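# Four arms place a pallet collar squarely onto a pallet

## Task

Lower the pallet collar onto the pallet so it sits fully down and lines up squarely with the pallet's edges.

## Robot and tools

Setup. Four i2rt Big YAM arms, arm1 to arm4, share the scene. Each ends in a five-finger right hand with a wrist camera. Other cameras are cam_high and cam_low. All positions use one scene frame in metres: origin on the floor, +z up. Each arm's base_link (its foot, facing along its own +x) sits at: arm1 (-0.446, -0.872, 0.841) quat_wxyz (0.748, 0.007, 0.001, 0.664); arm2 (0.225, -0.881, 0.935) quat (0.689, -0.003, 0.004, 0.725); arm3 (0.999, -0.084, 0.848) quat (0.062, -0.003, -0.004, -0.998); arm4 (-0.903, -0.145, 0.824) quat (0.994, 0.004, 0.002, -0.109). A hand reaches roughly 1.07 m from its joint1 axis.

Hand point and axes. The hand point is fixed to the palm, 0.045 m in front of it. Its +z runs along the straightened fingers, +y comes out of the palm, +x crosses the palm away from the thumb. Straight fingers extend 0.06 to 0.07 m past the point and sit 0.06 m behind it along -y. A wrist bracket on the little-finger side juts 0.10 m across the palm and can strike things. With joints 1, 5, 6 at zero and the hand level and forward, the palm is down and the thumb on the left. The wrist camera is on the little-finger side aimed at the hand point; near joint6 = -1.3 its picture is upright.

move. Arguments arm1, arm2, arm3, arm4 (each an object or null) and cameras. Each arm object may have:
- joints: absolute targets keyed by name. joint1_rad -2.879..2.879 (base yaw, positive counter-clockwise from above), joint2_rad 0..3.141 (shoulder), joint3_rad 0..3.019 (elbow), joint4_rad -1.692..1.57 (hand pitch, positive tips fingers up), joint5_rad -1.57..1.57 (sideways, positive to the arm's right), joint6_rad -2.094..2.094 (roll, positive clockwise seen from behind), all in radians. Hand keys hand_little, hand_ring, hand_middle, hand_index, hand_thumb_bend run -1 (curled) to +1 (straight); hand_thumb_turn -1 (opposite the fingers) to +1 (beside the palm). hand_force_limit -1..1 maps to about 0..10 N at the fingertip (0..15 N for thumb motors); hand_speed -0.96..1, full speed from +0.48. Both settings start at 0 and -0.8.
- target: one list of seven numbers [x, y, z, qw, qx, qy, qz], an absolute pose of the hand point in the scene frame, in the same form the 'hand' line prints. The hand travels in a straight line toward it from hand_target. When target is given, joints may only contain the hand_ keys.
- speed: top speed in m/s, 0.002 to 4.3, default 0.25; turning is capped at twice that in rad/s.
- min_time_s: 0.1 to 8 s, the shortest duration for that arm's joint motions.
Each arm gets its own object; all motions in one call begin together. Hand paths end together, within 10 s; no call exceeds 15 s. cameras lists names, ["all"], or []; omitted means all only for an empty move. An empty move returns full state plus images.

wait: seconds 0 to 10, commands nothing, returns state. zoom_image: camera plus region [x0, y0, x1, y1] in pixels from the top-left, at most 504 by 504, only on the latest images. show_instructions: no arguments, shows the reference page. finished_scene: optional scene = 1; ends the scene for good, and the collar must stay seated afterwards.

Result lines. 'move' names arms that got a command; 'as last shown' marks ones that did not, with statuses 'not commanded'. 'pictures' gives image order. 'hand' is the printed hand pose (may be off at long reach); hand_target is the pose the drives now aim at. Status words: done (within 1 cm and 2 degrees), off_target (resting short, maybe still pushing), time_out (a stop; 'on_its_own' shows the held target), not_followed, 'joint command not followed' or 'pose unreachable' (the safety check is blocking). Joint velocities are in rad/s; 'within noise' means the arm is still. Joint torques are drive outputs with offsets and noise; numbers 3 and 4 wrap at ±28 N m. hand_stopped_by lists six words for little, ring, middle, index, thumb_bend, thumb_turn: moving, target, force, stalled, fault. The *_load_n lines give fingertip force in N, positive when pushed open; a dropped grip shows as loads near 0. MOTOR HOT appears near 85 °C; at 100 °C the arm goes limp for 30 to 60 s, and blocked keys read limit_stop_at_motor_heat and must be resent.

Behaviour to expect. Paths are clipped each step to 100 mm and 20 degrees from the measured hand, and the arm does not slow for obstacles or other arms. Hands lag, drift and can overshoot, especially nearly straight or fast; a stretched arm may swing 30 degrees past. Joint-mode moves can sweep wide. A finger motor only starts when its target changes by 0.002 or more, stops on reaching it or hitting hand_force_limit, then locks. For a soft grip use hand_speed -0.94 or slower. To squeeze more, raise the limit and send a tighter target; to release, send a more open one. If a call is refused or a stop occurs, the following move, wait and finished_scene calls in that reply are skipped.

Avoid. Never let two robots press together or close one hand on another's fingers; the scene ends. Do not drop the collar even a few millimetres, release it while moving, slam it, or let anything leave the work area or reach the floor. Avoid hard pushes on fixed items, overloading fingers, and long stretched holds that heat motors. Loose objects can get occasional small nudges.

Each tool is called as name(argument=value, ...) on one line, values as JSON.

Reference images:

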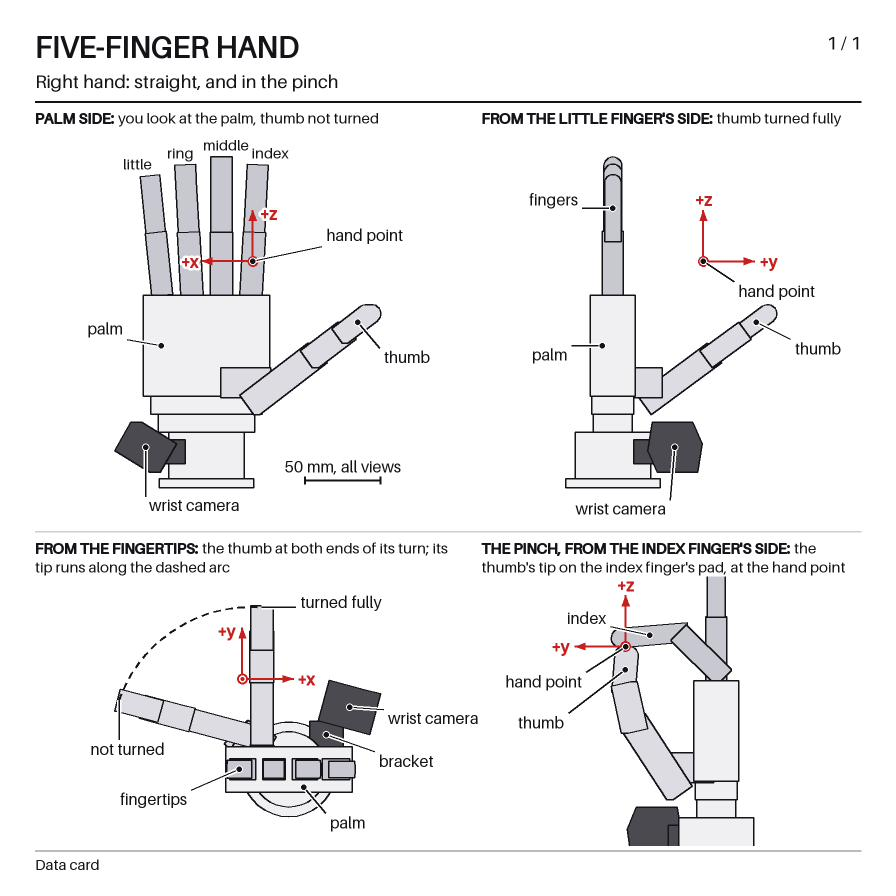

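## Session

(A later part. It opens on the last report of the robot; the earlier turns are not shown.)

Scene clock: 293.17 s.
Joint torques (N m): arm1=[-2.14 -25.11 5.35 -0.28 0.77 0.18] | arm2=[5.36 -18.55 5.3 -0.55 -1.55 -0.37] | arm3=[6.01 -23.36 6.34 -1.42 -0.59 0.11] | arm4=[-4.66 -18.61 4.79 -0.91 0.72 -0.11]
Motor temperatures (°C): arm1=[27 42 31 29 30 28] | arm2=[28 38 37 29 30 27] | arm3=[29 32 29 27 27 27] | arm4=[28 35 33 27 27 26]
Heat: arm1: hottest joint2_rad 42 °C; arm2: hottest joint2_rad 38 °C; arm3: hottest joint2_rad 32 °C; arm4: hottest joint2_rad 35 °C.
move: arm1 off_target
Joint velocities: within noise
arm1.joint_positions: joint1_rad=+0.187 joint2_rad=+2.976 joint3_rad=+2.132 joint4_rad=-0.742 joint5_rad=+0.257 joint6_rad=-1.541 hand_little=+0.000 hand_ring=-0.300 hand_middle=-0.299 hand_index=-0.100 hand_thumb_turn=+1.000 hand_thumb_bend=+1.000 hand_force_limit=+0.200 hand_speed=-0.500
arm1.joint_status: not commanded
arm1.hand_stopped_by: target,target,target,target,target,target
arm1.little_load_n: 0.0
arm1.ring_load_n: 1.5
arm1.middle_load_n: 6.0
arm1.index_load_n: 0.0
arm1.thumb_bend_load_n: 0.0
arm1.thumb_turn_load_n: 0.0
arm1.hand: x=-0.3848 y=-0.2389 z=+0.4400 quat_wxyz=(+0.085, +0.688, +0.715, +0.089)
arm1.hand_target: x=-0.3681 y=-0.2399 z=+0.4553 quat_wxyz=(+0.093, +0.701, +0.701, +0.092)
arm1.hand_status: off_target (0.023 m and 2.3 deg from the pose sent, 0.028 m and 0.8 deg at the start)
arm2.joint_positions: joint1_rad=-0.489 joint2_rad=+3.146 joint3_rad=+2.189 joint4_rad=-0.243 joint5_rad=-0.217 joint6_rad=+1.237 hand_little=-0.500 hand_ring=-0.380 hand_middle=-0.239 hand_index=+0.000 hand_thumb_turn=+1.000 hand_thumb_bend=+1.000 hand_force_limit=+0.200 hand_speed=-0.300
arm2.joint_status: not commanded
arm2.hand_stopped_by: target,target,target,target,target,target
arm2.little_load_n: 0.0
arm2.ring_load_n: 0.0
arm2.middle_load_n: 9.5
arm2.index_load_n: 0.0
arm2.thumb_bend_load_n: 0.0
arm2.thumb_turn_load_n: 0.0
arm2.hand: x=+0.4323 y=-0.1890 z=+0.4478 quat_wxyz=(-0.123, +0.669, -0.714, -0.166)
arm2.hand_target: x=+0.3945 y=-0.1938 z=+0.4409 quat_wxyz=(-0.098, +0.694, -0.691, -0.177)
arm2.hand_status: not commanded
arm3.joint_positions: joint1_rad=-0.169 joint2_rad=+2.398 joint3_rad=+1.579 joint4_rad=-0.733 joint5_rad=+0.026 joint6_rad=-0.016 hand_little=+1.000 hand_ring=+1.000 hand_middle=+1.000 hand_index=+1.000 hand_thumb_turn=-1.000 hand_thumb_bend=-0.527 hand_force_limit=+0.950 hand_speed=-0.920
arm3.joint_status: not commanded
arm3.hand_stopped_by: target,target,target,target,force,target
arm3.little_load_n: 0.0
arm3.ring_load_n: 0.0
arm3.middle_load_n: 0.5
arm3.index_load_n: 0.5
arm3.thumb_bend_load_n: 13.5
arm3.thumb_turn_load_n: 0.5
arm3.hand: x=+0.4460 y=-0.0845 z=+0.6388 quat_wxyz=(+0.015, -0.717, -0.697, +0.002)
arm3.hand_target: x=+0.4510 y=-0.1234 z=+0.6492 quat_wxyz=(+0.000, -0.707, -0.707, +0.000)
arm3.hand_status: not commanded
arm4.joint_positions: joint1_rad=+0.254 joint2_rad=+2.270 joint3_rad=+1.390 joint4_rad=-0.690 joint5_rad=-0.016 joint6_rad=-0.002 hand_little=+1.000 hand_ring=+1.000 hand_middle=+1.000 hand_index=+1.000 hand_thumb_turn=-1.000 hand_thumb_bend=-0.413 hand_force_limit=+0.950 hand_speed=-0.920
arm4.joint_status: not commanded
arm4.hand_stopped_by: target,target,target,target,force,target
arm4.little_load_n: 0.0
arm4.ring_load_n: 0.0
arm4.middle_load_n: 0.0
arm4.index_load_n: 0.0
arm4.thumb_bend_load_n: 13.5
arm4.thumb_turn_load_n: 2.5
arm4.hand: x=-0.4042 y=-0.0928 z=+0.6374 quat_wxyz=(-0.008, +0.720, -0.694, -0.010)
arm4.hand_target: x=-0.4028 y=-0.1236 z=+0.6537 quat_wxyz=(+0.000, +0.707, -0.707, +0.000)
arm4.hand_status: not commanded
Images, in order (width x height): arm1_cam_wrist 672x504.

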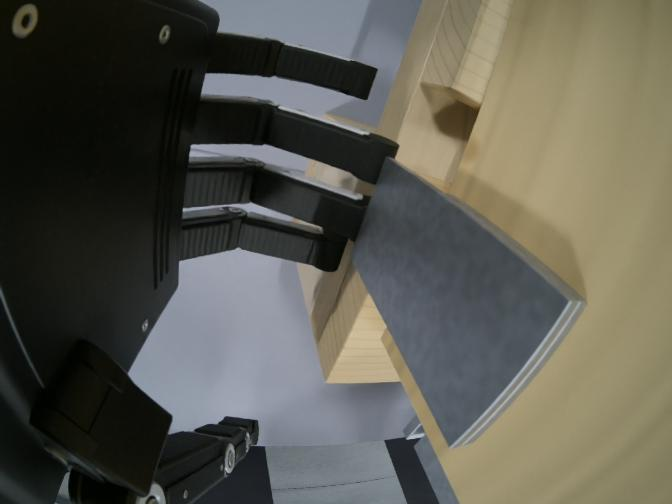

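move(arm1={"target":[-0.366,-0.252,0.464,0.0923,0.7010,0.7010,0.0923],"speed":0.03}, arm2={"target":[0.394,-0.202,0.439,-0.064,0.704,-0.678,-0.2015],"speed":0.03}, arm3={"target":[0.450,-0.135,0.648,0,0.7071,0.7071,0],"speed":0.03}, arm4={"target":[-0.402,-0.130,0.653,0,0.7071,-0.7071,0],"speed":0.03}, cameras=["arm1_cam_wrist","arm2_cam_wrist"])

Scene clock: 295.30 s.
Joint torques (N m): arm1=[-2.02 -25.93 5.46 -0.28 0.94 0.19] | arm2=[5.3 -18.73 4.75 -0.61 -1.42 -0.37] | arm3=[7.06 -23.06 6.34 -1.06 -0.77 0.24] | arm4=[-5.36 -18.32 4.85 -0.76 0.82 -0.19]
Motor temperatures (°C): arm1=[27 42 31 29 30 28] | arm2=[28 38 36 29 30 27] | arm3=[29 32 29 27 27 27] | arm4=[28 36 33 27 27 26]
Heat: arm1: hottest joint2_rad 42 °C; arm2: hottest joint2_rad 38 °C; arm3: hottest joint2_rad 32 °C; arm4: hottest joint2_rad 36 °C.
move: arm1 off_target; arm2 off_target; arm3 off_target; arm4 off_target
Joint velocities: within noise
arm1.joint_positions: joint1_rad=+0.187 joint2_rad=+2.935 joint3_rad=+2.038 joint4_rad=-0.705 joint5_rad=+0.252 joint6_rad=-1.544 hand_little=+0.000 hand_ring=-0.299 hand_middle=-0.300 hand_index=-0.100 hand_thumb_turn=+1.000 hand_thumb_bend=+1.000 hand_force_limit=+0.200 hand_speed=-0.500
arm1.joint_status: not commanded
arm1.hand_stopped_by: target,target,target,target,target,target
arm1.little_load_n: 0.0
arm1.ring_load_n: 6.5
arm1.middle_load_n: 0.5
arm1.index_load_n: 0.0
arm1.thumb_bend_load_n: 0.0
arm1.thumb_turn_load_n: 0.0
arm1.hand: x=-0.3841 y=-0.2582 z=+0.4425 quat_wxyz=(+0.090, +0.686, +0.717, +0.082)
arm1.hand_target: x=-0.3661 y=-0.2521 z=+0.4632 quat_wxyz=(+0.092, +0.701, +0.701, +0.092)
arm1.hand_status: off_target (0.029 m and 2.8 deg from the pose sent, 0.033 m and 2.4 deg at the start)
arm2.joint_positions: joint1_rad=-0.501 joint2_rad=+3.146 joint3_rad=+2.189 joint4_rad=-0.253 joint5_rad=-0.252 joint6_rad=+1.212 hand_little=-0.500 hand_ring=-0.380 hand_middle=-0.239 hand_index=+0.000 hand_thumb_turn=+1.000 hand_thumb_bend=+1.000 hand_force_limit=+0.200 hand_speed=-0.300
arm2.joint_status: not commanded
arm2.hand_stopped_by: target,target,target,target,target,target
arm2.little_load_n: 0.0
arm2.ring_load_n: 0.5
arm2.middle_load_n: 7.0
arm2.index_load_n: 0.0
arm2.thumb_bend_load_n: 0.0
arm2.thumb_turn_load_n: 0.0
arm2.hand: x=+0.4329 y=-0.1935 z=+0.4500 quat_wxyz=(-0.115, +0.675, -0.707, -0.178)
arm2.hand_target: x=+0.3949 y=-0.2034 z=+0.4405 quat_wxyz=(-0.086, +0.698, -0.687, -0.186)
arm2.hand_status: off_target (0.041 m and 8.0 deg from the pose sent, 0.041 m and 9.8 deg at the start; a joint's target at an end of its range on 60 of 60 steps)
arm3.joint_positions: joint1_rad=-0.166 joint2_rad=+2.398 joint3_rad=+1.579 joint4_rad=-0.733 joint5_rad=+0.032 joint6_rad=-0.013 hand_little=+1.000 hand_ring=+1.000 hand_middle=+1.000 hand_index=+1.000 hand_thumb_turn=-1.000 hand_thumb_bend=-0.527 hand_force_limit=+0.950 hand_speed=-0.920
arm3.joint_status: not commanded
arm3.hand_stopped_by: target,target,target,target,force,target
arm3.little_load_n: 0.0
arm3.ring_load_n: 0.0
arm3.middle_load_n: 0.0
arm3.index_load_n: 0.0
arm3.thumb_bend_load_n: 14.0
arm3.thumb_turn_load_n: 0.5
arm3.hand: x=+0.4460 y=-0.0854 z=+0.6387 quat_wxyz=(+0.017, -0.718, -0.696, +0.000)
arm3.hand_target: x=+0.4516 y=-0.1328 z=+0.6472 quat_wxyz=(+0.000, -0.707, -0.707, -0.001)
arm3.hand_status: off_target (0.051 m and 2.6 deg from the pose sent, 0.051 m and 2.4 deg at the start)
arm4.joint_positions: joint1_rad=+0.252 joint2_rad=+2.270 joint3_rad=+1.389 joint4_rad=-0.690 joint5_rad=-0.019 joint6_rad=-0.003 hand_little=+1.000 hand_ring=+1.000 hand_middle=+1.000 hand_index=+1.000 hand_thumb_turn=-1.000 hand_thumb_bend=-0.413 hand_force_limit=+0.950 hand_speed=-0.920
arm4.joint_status: not commanded
arm4.hand_stopped_by: target,target,target,target,force,target
arm4.little_load_n: 0.0
arm4.ring_load_n: 0.0
arm4.middle_load_n: 0.0
arm4.index_load_n: 0.0
arm4.thumb_bend_load_n: 13.5
arm4.thumb_turn_load_n: 2.5
arm4.hand: x=-0.4046 y=-0.0932 z=+0.6376 quat_wxyz=(-0.009, +0.720, -0.694, -0.011)
arm4.hand_target: x=-0.4030 y=-0.1287 z=+0.6520 quat_wxyz=(+0.000, +0.707, -0.707, +0.000)
arm4.hand_status: off_target (0.040 m and 2.6 deg from the pose sent, 0.040 m and 2.5 deg at the start)
Images, in order (width x height): arm1_cam_wrist 672x504, arm2_cam_wrist 672x504.

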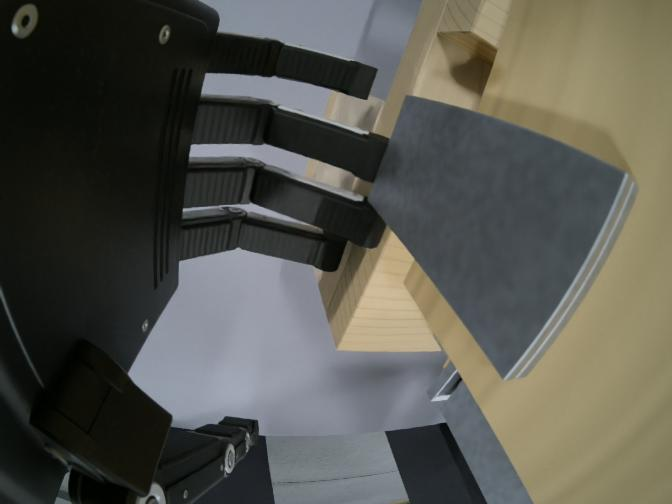

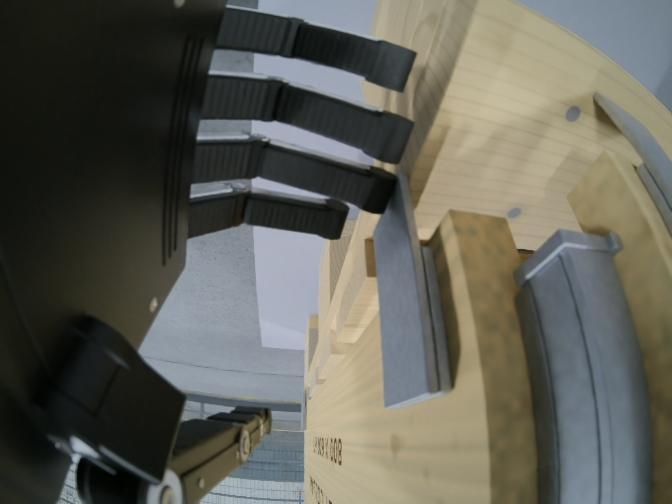

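move(arm3={"joints":{"hand_speed":-0.3,"hand_thumb_bend":0.9}}, arm4={"joints":{"hand_speed":-0.3,"hand_thumb_bend":0.9}}, arm2={"target":[0.390,-0.196,0.434,-0.064,0.704,-0.678,-0.2015],"speed":0.03}, arm1={"target":[-0.366,-0.244,0.464,0.0923,0.7010,0.7010,0.0923],"speed":0.03})

move(arm3={"target":[0.430,-0.085,0.80,0,0.7071,0.7071,0],"speed":0.15}, arm4={"target":[-0.390,-0.085,0.80,0,0.7071,-0.7071,0],"speed":0.15}, cameras=["cam_high","cam_low"])

Scene clock: 297.93 s.
Joint torques (N m): arm1=[-2.14 -24.23 8.94 -0.84 0.95 0.21] | arm2=[6.71 -18.61 4.23 0.23 -0.75 -0.18] | arm3=[1.14 -21.01 6.45 -0.68 0 -0.1] | arm4=[0.26 -16.56 5.04 -0.24 -0.11 -0.05]
Motor temperatures (°C): arm1=[27 43 31 29 30 28] | arm2=[28 38 36 29 30 27] | arm3=[29 32 29 27 27 27] | arm4=[28 36 33 27 27 26]
Heat: arm1: hottest joint2_rad 43 °C; arm2: hottest joint2_rad 38 °C; arm3: hottest joint2_rad 32 °C; arm4: hottest joint2_rad 36 °C.
move: arm1 off_target; arm2 off_target; arm3 done; arm4 done
Joint velocities: within noise
arm1.joint_positions: joint1_rad=+0.187 joint2_rad=+2.935 joint3_rad=+2.038 joint4_rad=-0.711 joint5_rad=+0.252 joint6_rad=-1.544 hand_little=+0.000 hand_ring=-0.299 hand_middle=-0.300 hand_index=-0.100 hand_thumb_turn=+1.000 hand_thumb_bend=+1.000 hand_force_limit=+0.200 hand_speed=-0.500
arm1.joint_status: not commanded
arm1.hand_stopped_by: target,target,target,target,target,target
arm1.little_load_n: 0.0
arm1.ring_load_n: 6.5
arm1.middle_load_n: 0.0
arm1.index_load_n: 0.0
arm1.thumb_bend_load_n: -0.5
arm1.thumb_turn_load_n: 0.0
arm1.hand: x=-0.3840 y=-0.2598 z=+0.4428 quat_wxyz=(+0.092, +0.686, +0.717, +0.080)
arm1.hand_target: x=-0.3660 y=-0.2445 z=+0.4638 quat_wxyz=(+0.092, +0.701, +0.701, +0.093)
arm1.hand_status: off_target (0.032 m and 2.9 deg from the pose sent, 0.031 m and 2.8 deg at the start)
arm2.joint_positions: joint1_rad=-0.501 joint2_rad=+3.146 joint3_rad=+2.189 joint4_rad=-0.253 joint5_rad=-0.243 joint6_rad=+1.212 hand_little=-0.500 hand_ring=-0.380 hand_middle=-0.239 hand_index=+0.000 hand_thumb_turn=+1.000 hand_thumb_bend=+1.000 hand_force_limit=+0.200 hand_speed=-0.300
arm2.joint_status: not commanded
arm2.hand_stopped_by: target,target,target,target,target,target
arm2.little_load_n: 0.0
arm2.ring_load_n: 0.0
arm2.middle_load_n: 4.0
arm2.index_load_n: 0.0
arm2.thumb_bend_load_n: 0.0
arm2.thumb_turn_load_n: 0.0
arm2.hand: x=+0.4343 y=-0.1939 z=+0.4491 quat_wxyz=(-0.117, +0.675, -0.708, -0.174)
arm2.hand_target: x=+0.3907 y=-0.1994 z=+0.4377 quat_wxyz=(-0.095, +0.695, -0.690, -0.178)
arm2.hand_status: off_target (0.047 m and 8.3 deg from the pose sent, 0.046 m and 8.0 deg at the start; a joint's target at an end of its range on 55 of 55 steps)
arm3.joint_positions: joint1_rad=-0.090 joint2_rad=+2.383 joint3_rad=+1.579 joint4_rad=-0.749 joint5_rad=+0.010 joint6_rad=+0.027 hand_little=+1.000 hand_ring=+1.000 hand_middle=+1.000 hand_index=+1.000 hand_thumb_turn=-1.000 hand_thumb_bend=+0.900 hand_force_limit=+0.950 hand_speed=-0.300
arm3.joint_status: all done
arm3.hand_stopped_by: target,target,target,target,target,target
arm3.little_load_n: 0.0
arm3.ring_load_n: 0.0
arm3.middle_load_n: 0.0
arm3.index_load_n: 0.0
arm3.thumb_bend_load_n: 0.0
arm3.thumb_turn_load_n: 0.0
arm3.hand: x=+0.4461 y=-0.1337 z=+0.6485 quat_wxyz=(+0.009, -0.705, -0.709, +0.007)
arm3.hand_target: x=+0.4516 y=-0.1327 z=+0.6473 quat_wxyz=(+0.000, -0.707, -0.707, -0.001)
arm3.hand_status: not commanded
arm4.joint_positions: joint1_rad=+0.188 joint2_rad=+2.248 joint3_rad=+1.389 joint4_rad=-0.702 joint5_rad=+0.008 joint6_rad=-0.017 hand_little=+1.000 hand_ring=+1.000 hand_middle=+1.000 hand_index=+1.000 hand_thumb_turn=-1.000 hand_thumb_bend=+0.900 hand_force_limit=+0.950 hand_speed=-0.300
arm4.joint_status: all done
arm4.hand_stopped_by: target,target,target,target,target,target
arm4.little_load_n: 0.0
arm4.ring_load_n: 0.0
arm4.middle_load_n: 0.0
arm4.index_load_n: 0.0
arm4.thumb_bend_load_n: 0.0
arm4.thumb_turn_load_n: 0.0
arm4.hand: x=-0.3997 y=-0.1315 z=+0.6475 quat_wxyz=(-0.002, +0.702, -0.712, +0.002)
arm4.hand_target: x=-0.4030 y=-0.1287 z=+0.6519 quat_wxyz=(+0.000, +0.707, -0.707, +0.000)
arm4.hand_status: not commanded
pictures: none

Scene clock: 299.77 s.
Joint torques (N m): arm1=[-2.61 -24.06 8.69 -0.68 0.95 0.17] | arm2=[6.89 -18.49 4.16 0.12 -0.75 -0.18] | arm3=[0.97 -20.6 9.84 -0.31 -0.08 -0.18] | arm4=[0.15 -15.27 9.32 -0.24 -0.11 0.13]
Motor temperatures (°C): arm1=[27 43 31 29 30 28] | arm2=[28 38 36 29 30 27] | arm3=[29 32 29 27 27 27] | arm4=[28 36 33 27 27 26]
Heat: arm1: hottest joint2_rad 43 °C; arm2: hottest joint2_rad 38 °C; arm3: hottest joint2_rad 32 °C; arm4: hottest joint2_rad 36 °C.
move: arm3 off_target; arm4 off_target
Joint velocities: within noise
arm1, arm2: as last shown
arm1.joint_positions: joint1_rad=+0.187 joint2_rad=+2.935 joint3_rad=+2.038 joint4_rad=-0.712 joint5_rad=+0.252 joint6_rad=-1.544 hand_little=+0.000 hand_ring=-0.299 hand_middle=-0.300 hand_index=-0.100 hand_thumb_turn=+1.000 hand_thumb_bend=+1.000 hand_force_limit=+0.200 hand_speed=-0.500
arm1.little_load_n: 0.5
arm1.ring_load_n: 6.0
arm1.middle_load_n: 0.5
arm1.index_load_n: 0.5
arm1.thumb_bend_load_n: 0.0
arm1.hand: x=-0.3840 y=-0.2599 z=+0.4428 quat_wxyz=(+0.092, +0.686, +0.717, +0.079)
arm2.hand: x=+0.4344 y=-0.1939 z=+0.4490 quat_wxyz=(-0.117, +0.675, -0.708, -0.174)
arm2.hand_target: x=+0.3908 y=-0.1994 z=+0.4377 quat_wxyz=(-0.095, +0.695, -0.690, -0.178)
arm3.joint_positions: joint1_rad=-0.155 joint2_rad=+2.176 joint3_rad=+1.658 joint4_rad=-1.061 joint5_rad=+0.010 joint6_rad=-0.035 hand_little=+1.000 hand_ring=+1.000 hand_middle=+1.000 hand_index=+1.000 hand_thumb_turn=-1.000 hand_thumb_bend=+0.900 hand_force_limit=+0.950 hand_speed=-0.300
arm3.joint_status: not commanded
arm3.hand_stopped_by: target,target,target,target,target,target
arm3.little_load_n: 0.0
arm3.ring_load_n: 0.0
arm3.middle_load_n: 0.0
arm3.index_load_n: 0.0
arm3.thumb_bend_load_n: 0.0
arm3.thumb_turn_load_n: 0.0
arm3.hand: x=+0.4371 y=-0.0926 z=+0.7976 quat_wxyz=(+0.000, -0.706, -0.708, -0.002)
arm3.hand_target: x=+0.4302 y=-0.0849 z=+0.8001 quat_wxyz=(+0.000, -0.707, -0.707, +0.000)
arm3.hand_status: off_target (0.011 m and 0.3 deg from the pose sent, 0.160 m and 1.4 deg at the start)
arm4.joint_positions: joint1_rad=+0.269 joint2_rad=+2.019 joint3_rad=+1.438 joint4_rad=-1.014 joint5_rad=+0.008 joint6_rad=+0.044 hand_little=+1.000 hand_ring=+1.000 hand_middle=+1.000 hand_index=+1.000 hand_thumb_turn=-1.000 hand_thumb_bend=+0.900 hand_force_limit=+0.950 hand_speed=-0.300
arm4.joint_status: not commanded
arm4.hand_stopped_by: target,target,target,target,target,target
arm4.little_load_n: 0.0
arm4.ring_load_n: 0.0
arm4.middle_load_n: 0.0
arm4.index_load_n: 0.0
arm4.thumb_bend_load_n: 0.0
arm4.thumb_turn_load_n: 0.0
arm4.hand: x=-0.4040 y=-0.0886 z=+0.7890 quat_wxyz=(+0.010, +0.709, -0.705, -0.009)
arm4.hand_target: x=-0.3904 y=-0.0851 z=+0.8001 quat_wxyz=(+0.000, +0.707, -0.707, +0.000)
arm4.hand_status: off_target (0.018 m and 1.6 deg from the pose sent, 0.160 m and 0.9 deg at the start)
Images, in order (width x height): cam_high 672x504, cam_low 672x504.

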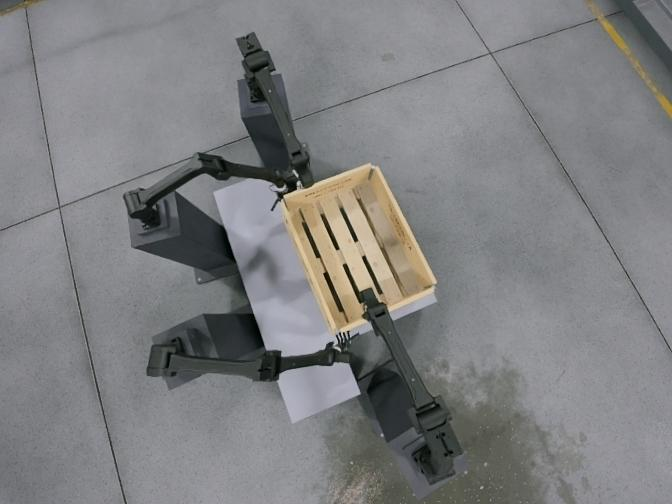

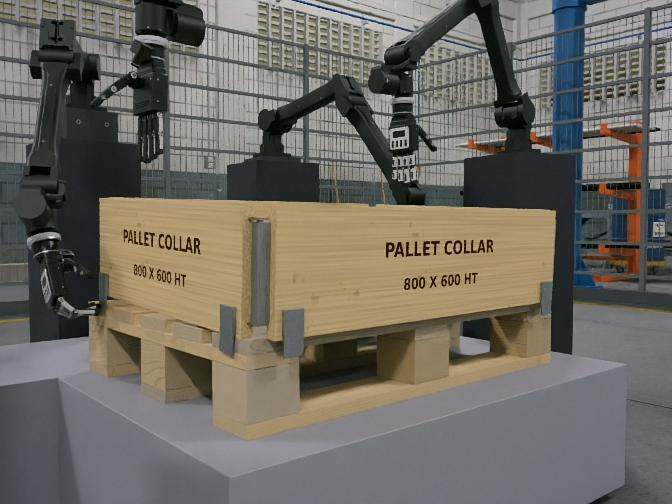

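move(arm3={"target":[0.22,-0.19,0.82,0,1,0,0],"speed":0.2}, arm4={"target":[-0.20,-0.19,0.82,0,1,0,0],"speed":0.2}, cameras=["cam_high","cam_low","arm3_cam_wrist","arm4_cam_wrist"])

Scene clock: 304.67 s.
Joint torques (N m): arm1=[-2.78 -24.06 8.81 -0.81 0.93 0.18] | arm2=[7 -18.73 4.23 0.09 -0.75 -0.18] | arm3=[2.26 -22.77 11.55 -0.43 -0.12 -0.08] | arm4=[-0.85 -19.19 11.71 -0.2 -0.1 -0.07]
Motor temperatures (°C): arm1=[27 44 32 29 30 28] | arm2=[28 38 36 29 29 27] | arm3=[29 32 30 27 27 27] | arm4=[28 36 34 27 27 26]
Heat: arm1: hottest joint2_rad 44 °C; arm2: hottest joint2_rad 38 °C; arm3: hottest joint2_rad 32 °C; arm4: hottest joint2_rad 36 °C.
move: arm3 off_target; arm4 off_target
Joint velocities: within noise
arm1, arm2: as last shown
arm1.little_load_n: 0.0
arm1.ring_load_n: 5.5
arm1.index_load_n: 0.0
arm1.thumb_bend_load_n: -0.5
arm2.index_load_n: 0.5
arm3.joint_positions: joint1_rad=-0.072 joint2_rad=+2.505 joint3_rad=+2.359 joint4_rad=-1.421 joint5_rad=+0.010 joint6_rad=+1.626 hand_little=+1.000 hand_ring=+1.000 hand_middle=+1.000 hand_index=+1.000 hand_thumb_turn=-1.000 hand_thumb_bend=+0.900 hand_force_limit=+0.950 hand_speed=-0.300
arm3.joint_status: not commanded
arm3.hand_stopped_by: target,target,target,target,target,target
arm3.little_load_n: 0.0
arm3.ring_load_n: 0.0
arm3.middle_load_n: 0.0
arm3.index_load_n: 0.0
arm3.thumb_bend_load_n: 0.0
arm3.thumb_turn_load_n: 0.0
arm3.hand: x=+0.2236 y=-0.1800 z=+0.8299 quat_wxyz=(+0.001, -1.000, +0.002, +0.005)
arm3.hand_target: x=+0.2207 y=-0.1900 z=+0.8200 quat_wxyz=(+0.000, -1.000, +0.000, +0.001)
arm3.hand_status: off_target (0.015 m and 0.6 deg from the pose sent, 0.239 m and 90.2 deg at the start)
arm4.joint_positions: joint1_rad=+0.250 joint2_rad=+2.426 joint3_rad=+2.242 joint4_rad=-1.407 joint5_rad=+0.009 joint6_rad=-1.537 hand_little=+1.000 hand_ring=+1.000 hand_middle=+1.000 hand_index=+1.000 hand_thumb_turn=-1.000 hand_thumb_bend=+0.900 hand_force_limit=+0.950 hand_speed=-0.300
arm4.joint_status: not commanded
arm4.hand_stopped_by: target,target,target,target,target,target
arm4.little_load_n: 0.0
arm4.ring_load_n: 0.0
arm4.middle_load_n: 0.0
arm4.index_load_n: 0.0
arm4.thumb_bend_load_n: 0.0
arm4.thumb_turn_load_n: 0.0
arm4.hand: x=-0.2120 y=-0.1852 z=+0.8122 quat_wxyz=(+0.001, +1.000, -0.001, -0.012)
arm4.hand_target: x=-0.2005 y=-0.1900 z=+0.8202 quat_wxyz=(+0.000, +1.000, +0.000, +0.001)
arm4.hand_status: off_target (0.015 m and 1.3 deg from the pose sent, 0.230 m and 89.7 deg at the start)
pictures: arm3_cam_wrist, arm4_cam_wrist, cam_high, cam_low
Images, in order (width x height): arm3_cam_wrist 672x504, arm4_cam_wrist 672x504, cam_high 672x504, cam_low 672x504.

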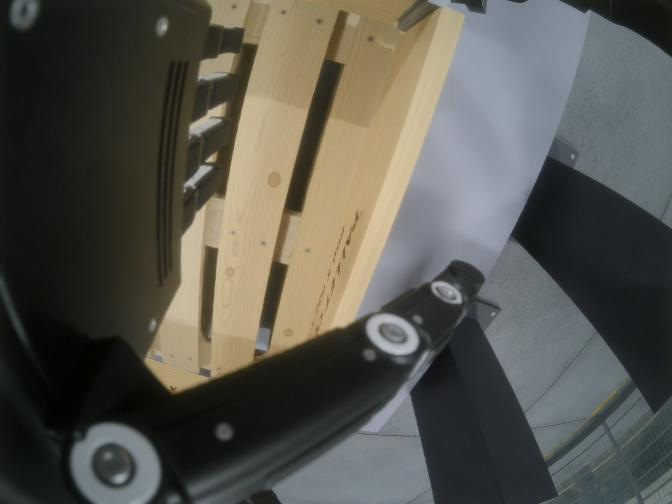

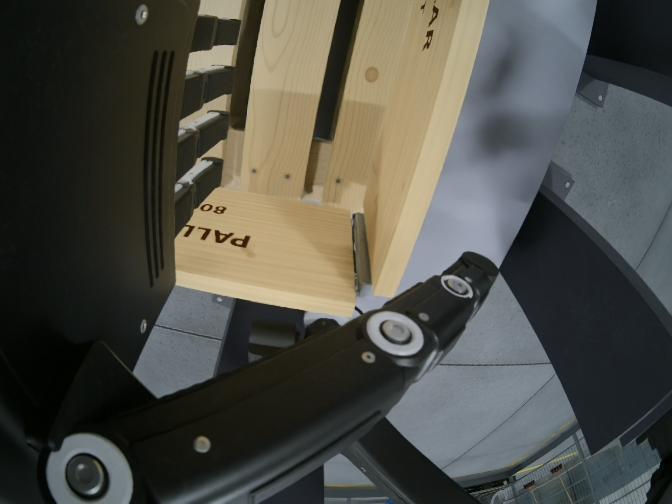

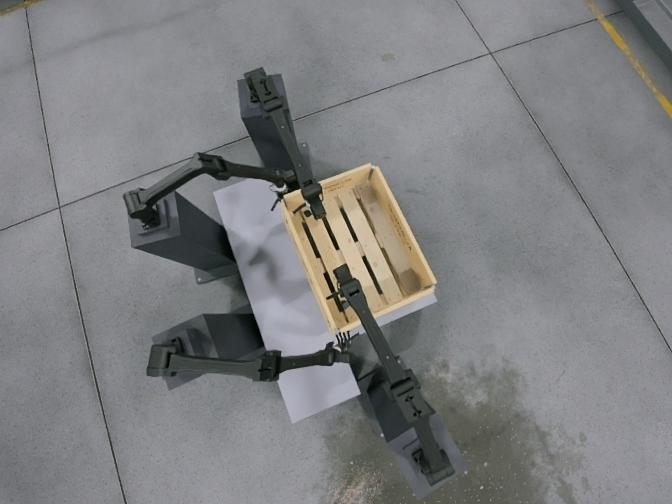

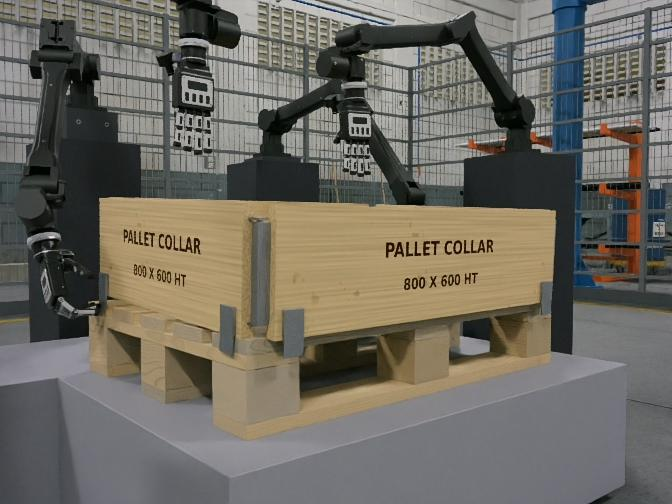

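move(arm3={"target":[0.20,-0.275,0.80,0,1,0,0],"speed":0.15}, arm4={"target":[-0.18,-0.275,0.80,0,1,0,0],"speed":0.15}, cameras=["cam_high","cam_low","arm3_cam_wrist","arm4_cam_wrist"])

Scene clock: 306.57 s.
Joint torques (N m): arm1=[-2.32 -24.23 8.8 -0.75 0.92 0.14] | arm2=[6.77 -18.49 4.25 0.13 -0.76 -0.18] | arm3=[1.79 -24.29 11.78 -0.24 -0.11 -0.04] | arm4=[0.32 -20.19 11.75 -0.18 -0.12 -0.07]
Motor temperatures (°C): arm1=[27 44 32 29 30 28] | arm2=[28 38 36 29 29 27] | arm3=[28 33 30 27 27 27] | arm4=[28 36 34 27 27 26]
Heat: arm1: hottest joint2_rad 44 °C; arm2: hottest joint2_rad 38 °C; arm3: hottest joint2_rad 33 °C; arm4: hottest joint2_rad 36 °C.
move: arm3 off_target; arm4 off_target
Joint velocities: arm1=[within noise] | arm2=[within noise] | arm3=[within noise] | arm4=[-0.005 -0.024 -0.007 0.012 -0.168 -0.051]
arm1, arm2: as last shown
arm1.ring_load_n: 6.0
arm1.thumb_bend_load_n: 0.0
arm2.index_load_n: 0.0
arm3.joint_positions: joint1_rad=+0.053 joint2_rad=+2.713 joint3_rad=+2.716 joint4_rad=-1.567 joint5_rad=+0.009 joint6_rad=+1.734 hand_little=+1.000 hand_ring=+1.000 hand_middle=+1.000 hand_index=+1.000 hand_thumb_turn=-1.000 hand_thumb_bend=+0.900 hand_force_limit=+0.950 hand_speed=-0.300
arm3.joint_status: not commanded
arm3.hand_stopped_by: target,target,target,target,target,target
arm3.little_load_n: 0.0
arm3.ring_load_n: 0.0
arm3.middle_load_n: 0.0
arm3.index_load_n: 0.0
arm3.thumb_bend_load_n: 0.0
arm3.thumb_turn_load_n: 0.0
arm3.hand: x=+0.2028 y=-0.2790 z=+0.8127 quat_wxyz=(+0.000, -1.000, -0.007, +0.007)
arm3.hand_target: x=+0.2007 y=-0.2750 z=+0.8002 quat_wxyz=(+0.000, -1.000, +0.000, +0.002)
arm3.hand_status: off_target (0.014 m and 1.1 deg from the pose sent, 0.102 m and 0.6 deg at the start)
arm4.joint_positions: joint1_rad=+0.124 joint2_rad=+2.544 joint3_rad=+2.413 joint4_rad=-1.461 joint5_rad=+0.009 joint6_rad=-1.651 hand_little=+1.000 hand_ring=+1.000 hand_middle=+1.000 hand_index=+1.000 hand_thumb_turn=-1.000 hand_thumb_bend=+0.900 hand_force_limit=+0.950 hand_speed=-0.300
arm4.joint_status: not commanded
arm4.hand_stopped_by: target,target,target,target,target,target
arm4.little_load_n: 0.0
arm4.ring_load_n: 0.0
arm4.middle_load_n: 0.0
arm4.index_load_n: 0.0
arm4.thumb_bend_load_n: 0.0
arm4.thumb_turn_load_n: 0.0
arm4.hand: x=-0.1921 y=-0.2777 z=+0.7914 quat_wxyz=(-0.001, +1.000, -0.008, -0.012)
arm4.hand_target: x=-0.1806 y=-0.2748 z=+0.8002 quat_wxyz=(+0.000, +1.000, +0.000, +0.001)
arm4.hand_status: off_target (0.015 m and 1.7 deg from the pose sent, 0.096 m and 1.4 deg at the start)
pictures: arm3_cam_wrist, arm4_cam_wrist, cam_high, cam_low
Images, in order (width x height): arm3_cam_wrist 672x504, arm4_cam_wrist 672x504, cam_high 672x504, cam_low 672x504.

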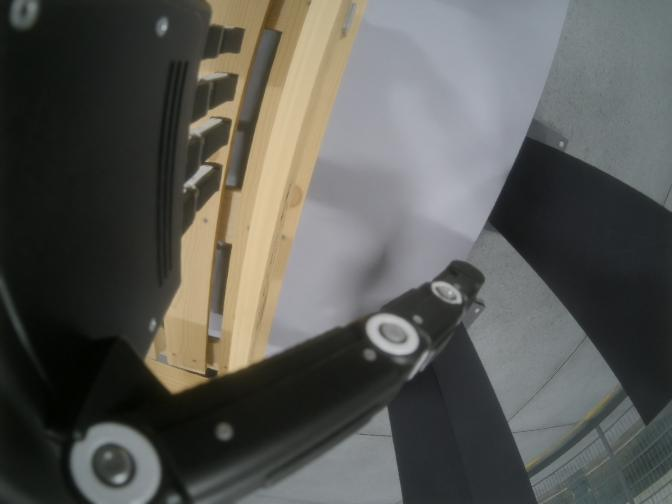

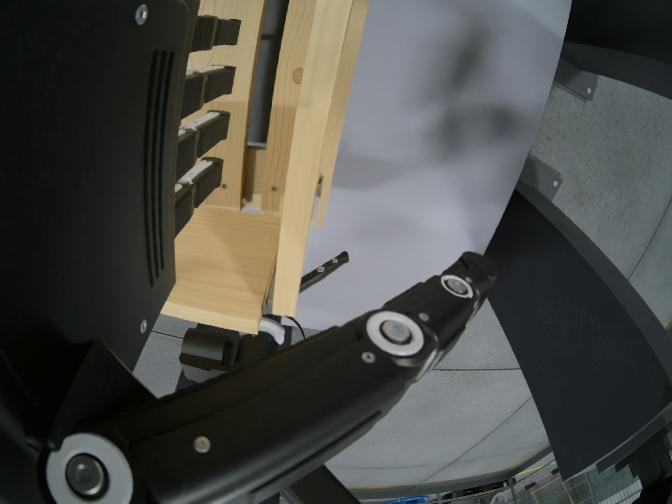

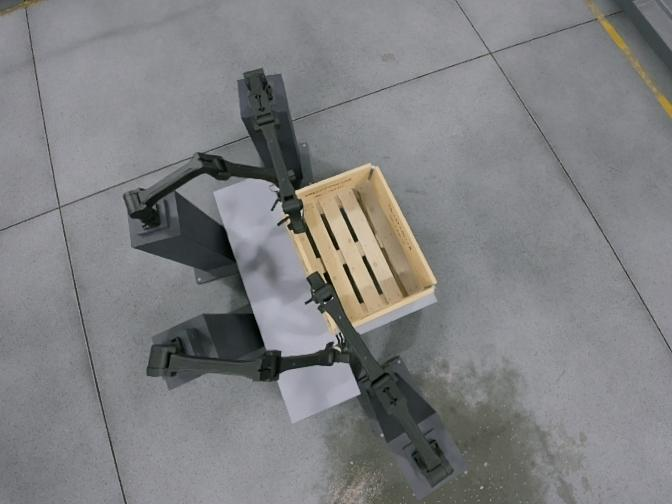

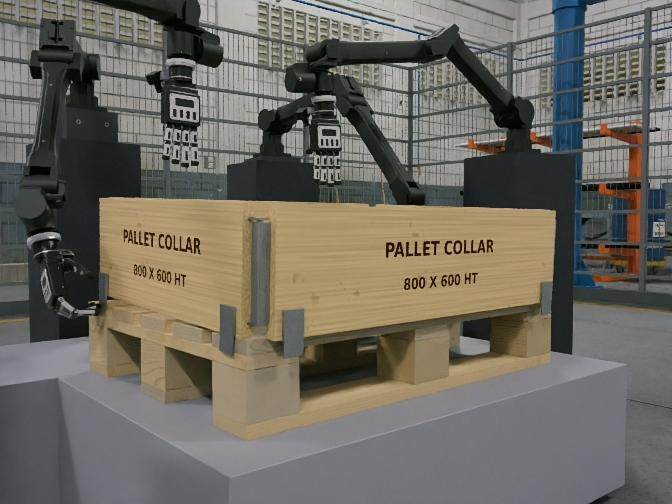

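move(arm3={"target":[0.20,-0.268,0.70,0,1,0,0],"speed":0.1}, arm4={"target":[-0.18,-0.268,0.70,0,1,0,0],"speed":0.1}, cameras=["arm3_cam_wrist","arm4_cam_wrist"])

Scene clock: 308.40 s.
Joint torques (N m): arm1=[-2.37 -24.23 8.66 -0.64 0.93 0.14] | arm2=[7.06 -18.32 4.22 0.12 -0.75 -0.18] | arm3=[0.62 -25.23 10.37 0.29 -0.09 -0.12] | arm4=[0.44 -20.89 8.5 0.75 -0.13 0.01]
Motor temperatures (°C): arm1=[27 44 32 29 30 28] | arm2=[28 38 36 29 29 27] | arm3=[28 33 30 27 27 27] | arm4=[28 36 34 27 27 26]
Heat: arm1: hottest joint2_rad 44 °C; arm2: hottest joint2_rad 38 °C; arm3: hottest joint2_rad 33 °C; arm4: hottest joint2_rad 36 °C.
move: arm3 off_target; arm4 done
Joint velocities: within noise
arm1, arm2: as last shown
arm3.joint_positions: joint1_rad=+0.053 joint2_rad=+2.795 joint3_rad=+2.618 joint4_rad=-1.399 joint5_rad=+0.009 joint6_rad=+1.734 hand_little=+1.000 hand_ring=+1.000 hand_middle=+1.000 hand_index=+1.000 hand_thumb_turn=-1.000 hand_thumb_bend=+0.900 hand_force_limit=+0.950 hand_speed=-0.300
arm3.joint_status: not commanded
arm3.hand_stopped_by: target,target,target,target,target,target
arm3.little_load_n: 0.0
arm3.ring_load_n: 0.0
arm3.middle_load_n: 0.5
arm3.index_load_n: 0.0
arm3.thumb_bend_load_n: 0.0
arm3.thumb_turn_load_n: 0.0
arm3.hand: x=+0.2048 y=-0.2794 z=+0.7131 quat_wxyz=(+0.001, -1.000, -0.007, +0.001)
arm3.hand_target: x=+0.2007 y=-0.2681 z=+0.7002 quat_wxyz=(+0.000, -1.000, +0.000, +0.001)
arm3.hand_status: off_target (0.018 m and 0.8 deg from the pose sent, 0.113 m and 1.1 deg at the start)
arm4.joint_positions: joint1_rad=+0.131 joint2_rad=+2.645 joint3_rad=+2.373 joint4_rad=-1.307 joint5_rad=+0.009 joint6_rad=-1.651 hand_little=+1.000 hand_ring=+1.000 hand_middle=+1.000 hand_index=+1.000 hand_thumb_turn=-1.000 hand_thumb_bend=+0.900 hand_force_limit=+0.950 hand_speed=-0.300
arm4.joint_status: not commanded
arm4.hand_stopped_by: target,target,target,target,target,target
arm4.little_load_n: 0.0
arm4.ring_load_n: -0.5
arm4.middle_load_n: 0.0
arm4.index_load_n: 0.0
arm4.thumb_bend_load_n: 0.0
arm4.thumb_turn_load_n: 0.0
arm4.hand: x=-0.1851 y=-0.2729 z=+0.7018 quat_wxyz=(+0.000, +1.000, -0.004, -0.006)
arm4.hand_target: x=-0.1801 y=-0.2679 z=+0.6999 quat_wxyz=(+0.000, +1.000, +0.000, +0.000)
arm4.hand_status: done (0.007 m and 0.9 deg from the pose sent, 0.093 m and 1.7 deg at the start)
Images, in order (width x height): arm3_cam_wrist 672x504, arm4_cam_wrist 672x504.

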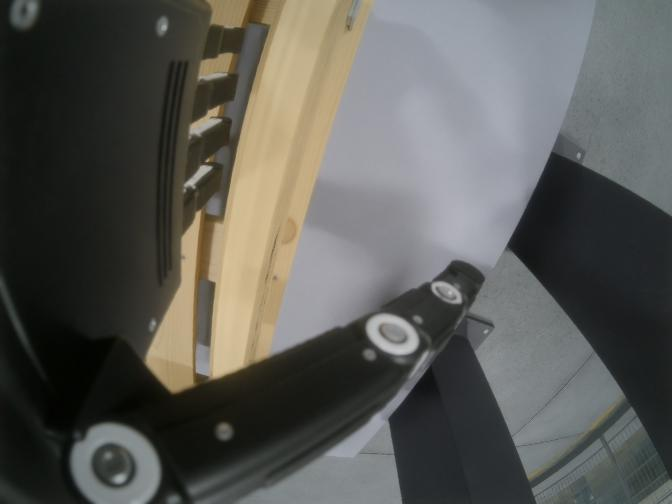

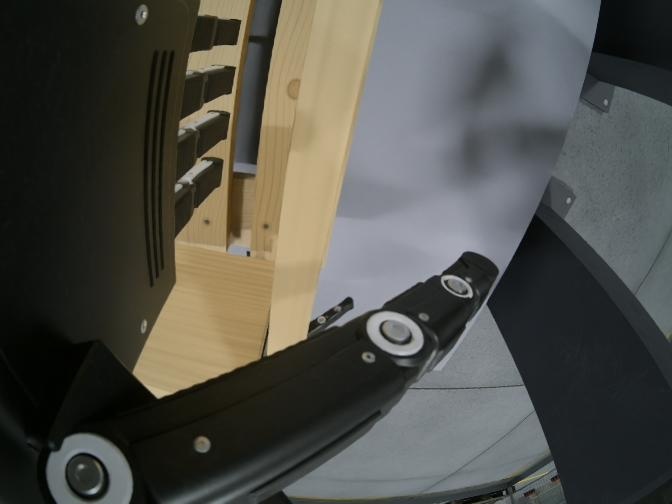

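move(arm3={"target":[0.20,-0.268,0.632,0,1,0,0],"speed":0.1}, arm4={"target":[-0.18,-0.268,0.64,0,1,0,0],"speed":0.1})

move(arm3={"target":[0.20,-0.305,0.632,0,1,0,0],"speed":0.06}, arm4={"target":[-0.18,-0.305,0.64,0,1,0,0],"speed":0.06}, cameras=["arm3_cam_wrist","arm4_cam_wrist"])

Scene clock: 310.27 s.
Joint torques (N m): arm1=[-2.37 -24.53 8.76 -0.81 0.94 0.18] | arm2=[6.65 -18.37 4.33 0.16 -0.76 -0.18] | arm3=[0.26 -25.47 11.11 -0.4 -0.11 -0.12] | arm4=[0.38 -21.19 9.01 0.7 -0.13 0.01]
Motor temperatures (°C): arm1=[27 44 32 29 30 28] | arm2=[28 38 36 29 29 27] | arm3=[28 33 30 27 27 27] | arm4=[28 36 34 27 27 26]
Heat: arm1: hottest joint2_rad 44 °C; arm2: hottest joint2_rad 38 °C; arm3: hottest joint2_rad 33 °C; arm4: hottest joint2_rad 36 °C.
move: arm3 off_target; arm4 off_target
Joint velocities: within noise
arm1, arm2: as last shown
arm3.joint_positions: joint1_rad=+0.052 joint2_rad=+2.922 joint3_rad=+2.674 joint4_rad=-1.327 joint5_rad=+0.009 joint6_rad=+1.734 hand_little=+1.000 hand_ring=+1.000 hand_middle=+1.000 hand_index=+1.000 hand_thumb_turn=-1.000 hand_thumb_bend=+0.900 hand_force_limit=+0.950 hand_speed=-0.300
arm3.joint_status: not commanded
arm3.hand_stopped_by: target,target,target,target,target,target
arm3.little_load_n: 0.0
arm3.ring_load_n: 0.0
arm3.middle_load_n: 0.0
arm3.index_load_n: 0.0
arm3.thumb_bend_load_n: 0.0
arm3.thumb_turn_load_n: 0.0
arm3.hand: x=+0.2046 y=-0.2796 z=+0.6379 quat_wxyz=(+0.001, -1.000, -0.007, +0.001)
arm3.hand_target: x=+0.2005 y=-0.2678 z=+0.6322 quat_wxyz=(+0.000, -1.000, +0.000, +0.001)
arm3.hand_status: off_target (0.014 m and 0.8 deg from the pose sent, 0.082 m and 0.8 deg at the start)
arm4.joint_positions: joint1_rad=+0.131 joint2_rad=+2.736 joint3_rad=+2.373 joint4_rad=-1.230 joint5_rad=+0.009 joint6_rad=-1.651 hand_little=+1.000 hand_ring=+1.000 hand_middle=+1.000 hand_index=+1.000 hand_thumb_turn=-1.000 hand_thumb_bend=+0.900 hand_force_limit=+0.950 hand_speed=-0.300
arm4.joint_status: not commanded
arm4.hand_stopped_by: target,target,target,target,target,target
arm4.little_load_n: 0.0
arm4.ring_load_n: 0.0
arm4.middle_load_n: 0.0
arm4.index_load_n: 0.0
arm4.thumb_bend_load_n: 0.0
arm4.thumb_turn_load_n: 0.0
arm4.hand: x=-0.1905 y=-0.2720 z=+0.6357 quat_wxyz=(-0.001, +1.000, -0.004, -0.013)
arm4.hand_target: x=-0.1802 y=-0.2678 z=+0.6403 quat_wxyz=(+0.000, +1.000, +0.000, +0.000)
arm4.hand_status: off_target (0.012 m and 1.6 deg from the pose sent, 0.062 m and 0.9 deg at the start)
pictures: none

Scene clock: 312.13 s.
Joint torques (N m): arm1=[-2.67 -24.29 8.75 -0.83 0.94 0.2] | arm2=[6.71 -18.67 4.19 0.12 -0.77 -0.19] | arm3=[3.9 -25.88 11.67 -0.36 -0.27 -0.05] | arm4=[-0.67 -20.31 11.07 0.05 -0.02 -0.05]
Motor temperatures (°C): arm1=[27 44 32 29 30 28] | arm2=[28 38 36 29 29 27] | arm3=[28 33 30 27 27 27] | arm4=[28 36 34 27 27 26]
Heat: arm1: hottest joint2_rad 44 °C; arm2: hottest joint2_rad 38 °C; arm3: hottest joint2_rad 33 °C; arm4: hottest joint2_rad 36 °C.
move: arm3 off_target; arm4 off_target
Joint velocities: within noise
arm1, arm2: as last shown
arm1.ring_load_n: 6.5
arm1.index_load_n: 0.5
arm1.thumb_bend_load_n: -0.5
arm3.joint_positions: joint1_rad=+0.057 joint2_rad=+2.989 joint3_rad=+2.829 joint4_rad=-1.404 joint5_rad=+0.012 joint6_rad=+1.774 hand_little=+1.000 hand_ring=+1.000 hand_middle=+1.000 hand_index=+1.000 hand_thumb_turn=-1.000 hand_thumb_bend=+0.900 hand_force_limit=+0.950 hand_speed=-0.300
arm3.joint_status: not commanded
arm3.hand_stopped_by: target,target,target,target,target,target
arm3.little_load_n: 0.0
arm3.ring_load_n: 0.0
arm3.middle_load_n: 0.0
arm3.index_load_n: 0.0
arm3.thumb_bend_load_n: 0.0
arm3.thumb_turn_load_n: 0.0
arm3.hand: x=+0.1934 y=-0.2833 z=+0.6452 quat_wxyz=(+0.002, -1.000, +0.011, +0.007)
arm3.hand_target: x=+0.2014 y=-0.3045 z=+0.6323 quat_wxyz=(+0.000, -1.000, +0.000, +0.002)
arm3.hand_status: off_target (0.026 m and 1.5 deg from the pose sent, 0.026 m and 0.8 deg at the start)
arm4.joint_positions: joint1_rad=+0.094 joint2_rad=+2.739 joint3_rad=+2.376 joint4_rad=-1.230 joint5_rad=+0.005 joint6_rad=-1.694 hand_little=+1.000 hand_ring=+1.000 hand_middle=+1.000 hand_index=+1.000 hand_thumb_turn=-1.000 hand_thumb_bend=+0.900 hand_force_limit=+0.950 hand_speed=-0.300
arm4.joint_status: not commanded
arm4.hand_stopped_by: target,target,target,target,target,target
arm4.little_load_n: 0.0
arm4.ring_load_n: 0.0
arm4.middle_load_n: 0.0
arm4.index_load_n: 0.0
arm4.thumb_bend_load_n: 0.0
arm4.thumb_turn_load_n: 0.0
arm4.hand: x=-0.1927 y=-0.2985 z=+0.6341 quat_wxyz=(-0.003, +1.000, -0.001, -0.013)
arm4.hand_target: x=-0.1806 y=-0.3050 z=+0.6403 quat_wxyz=(+0.000, +1.000, +0.000, +0.001)
arm4.hand_status: off_target (0.015 m and 1.5 deg from the pose sent, 0.035 m and 1.6 deg at the start)
Images, in order (width x height): arm3_cam_wrist 672x504, arm4_cam_wrist 672x504.

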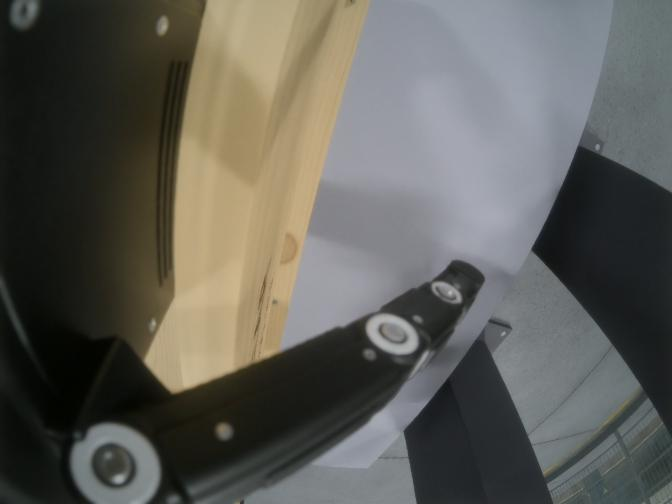

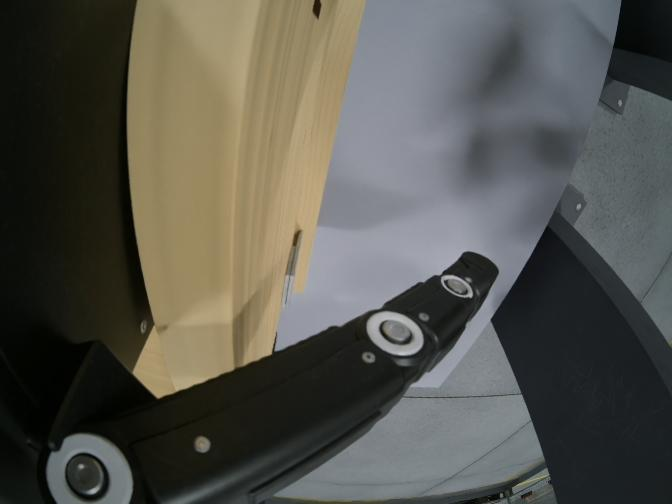

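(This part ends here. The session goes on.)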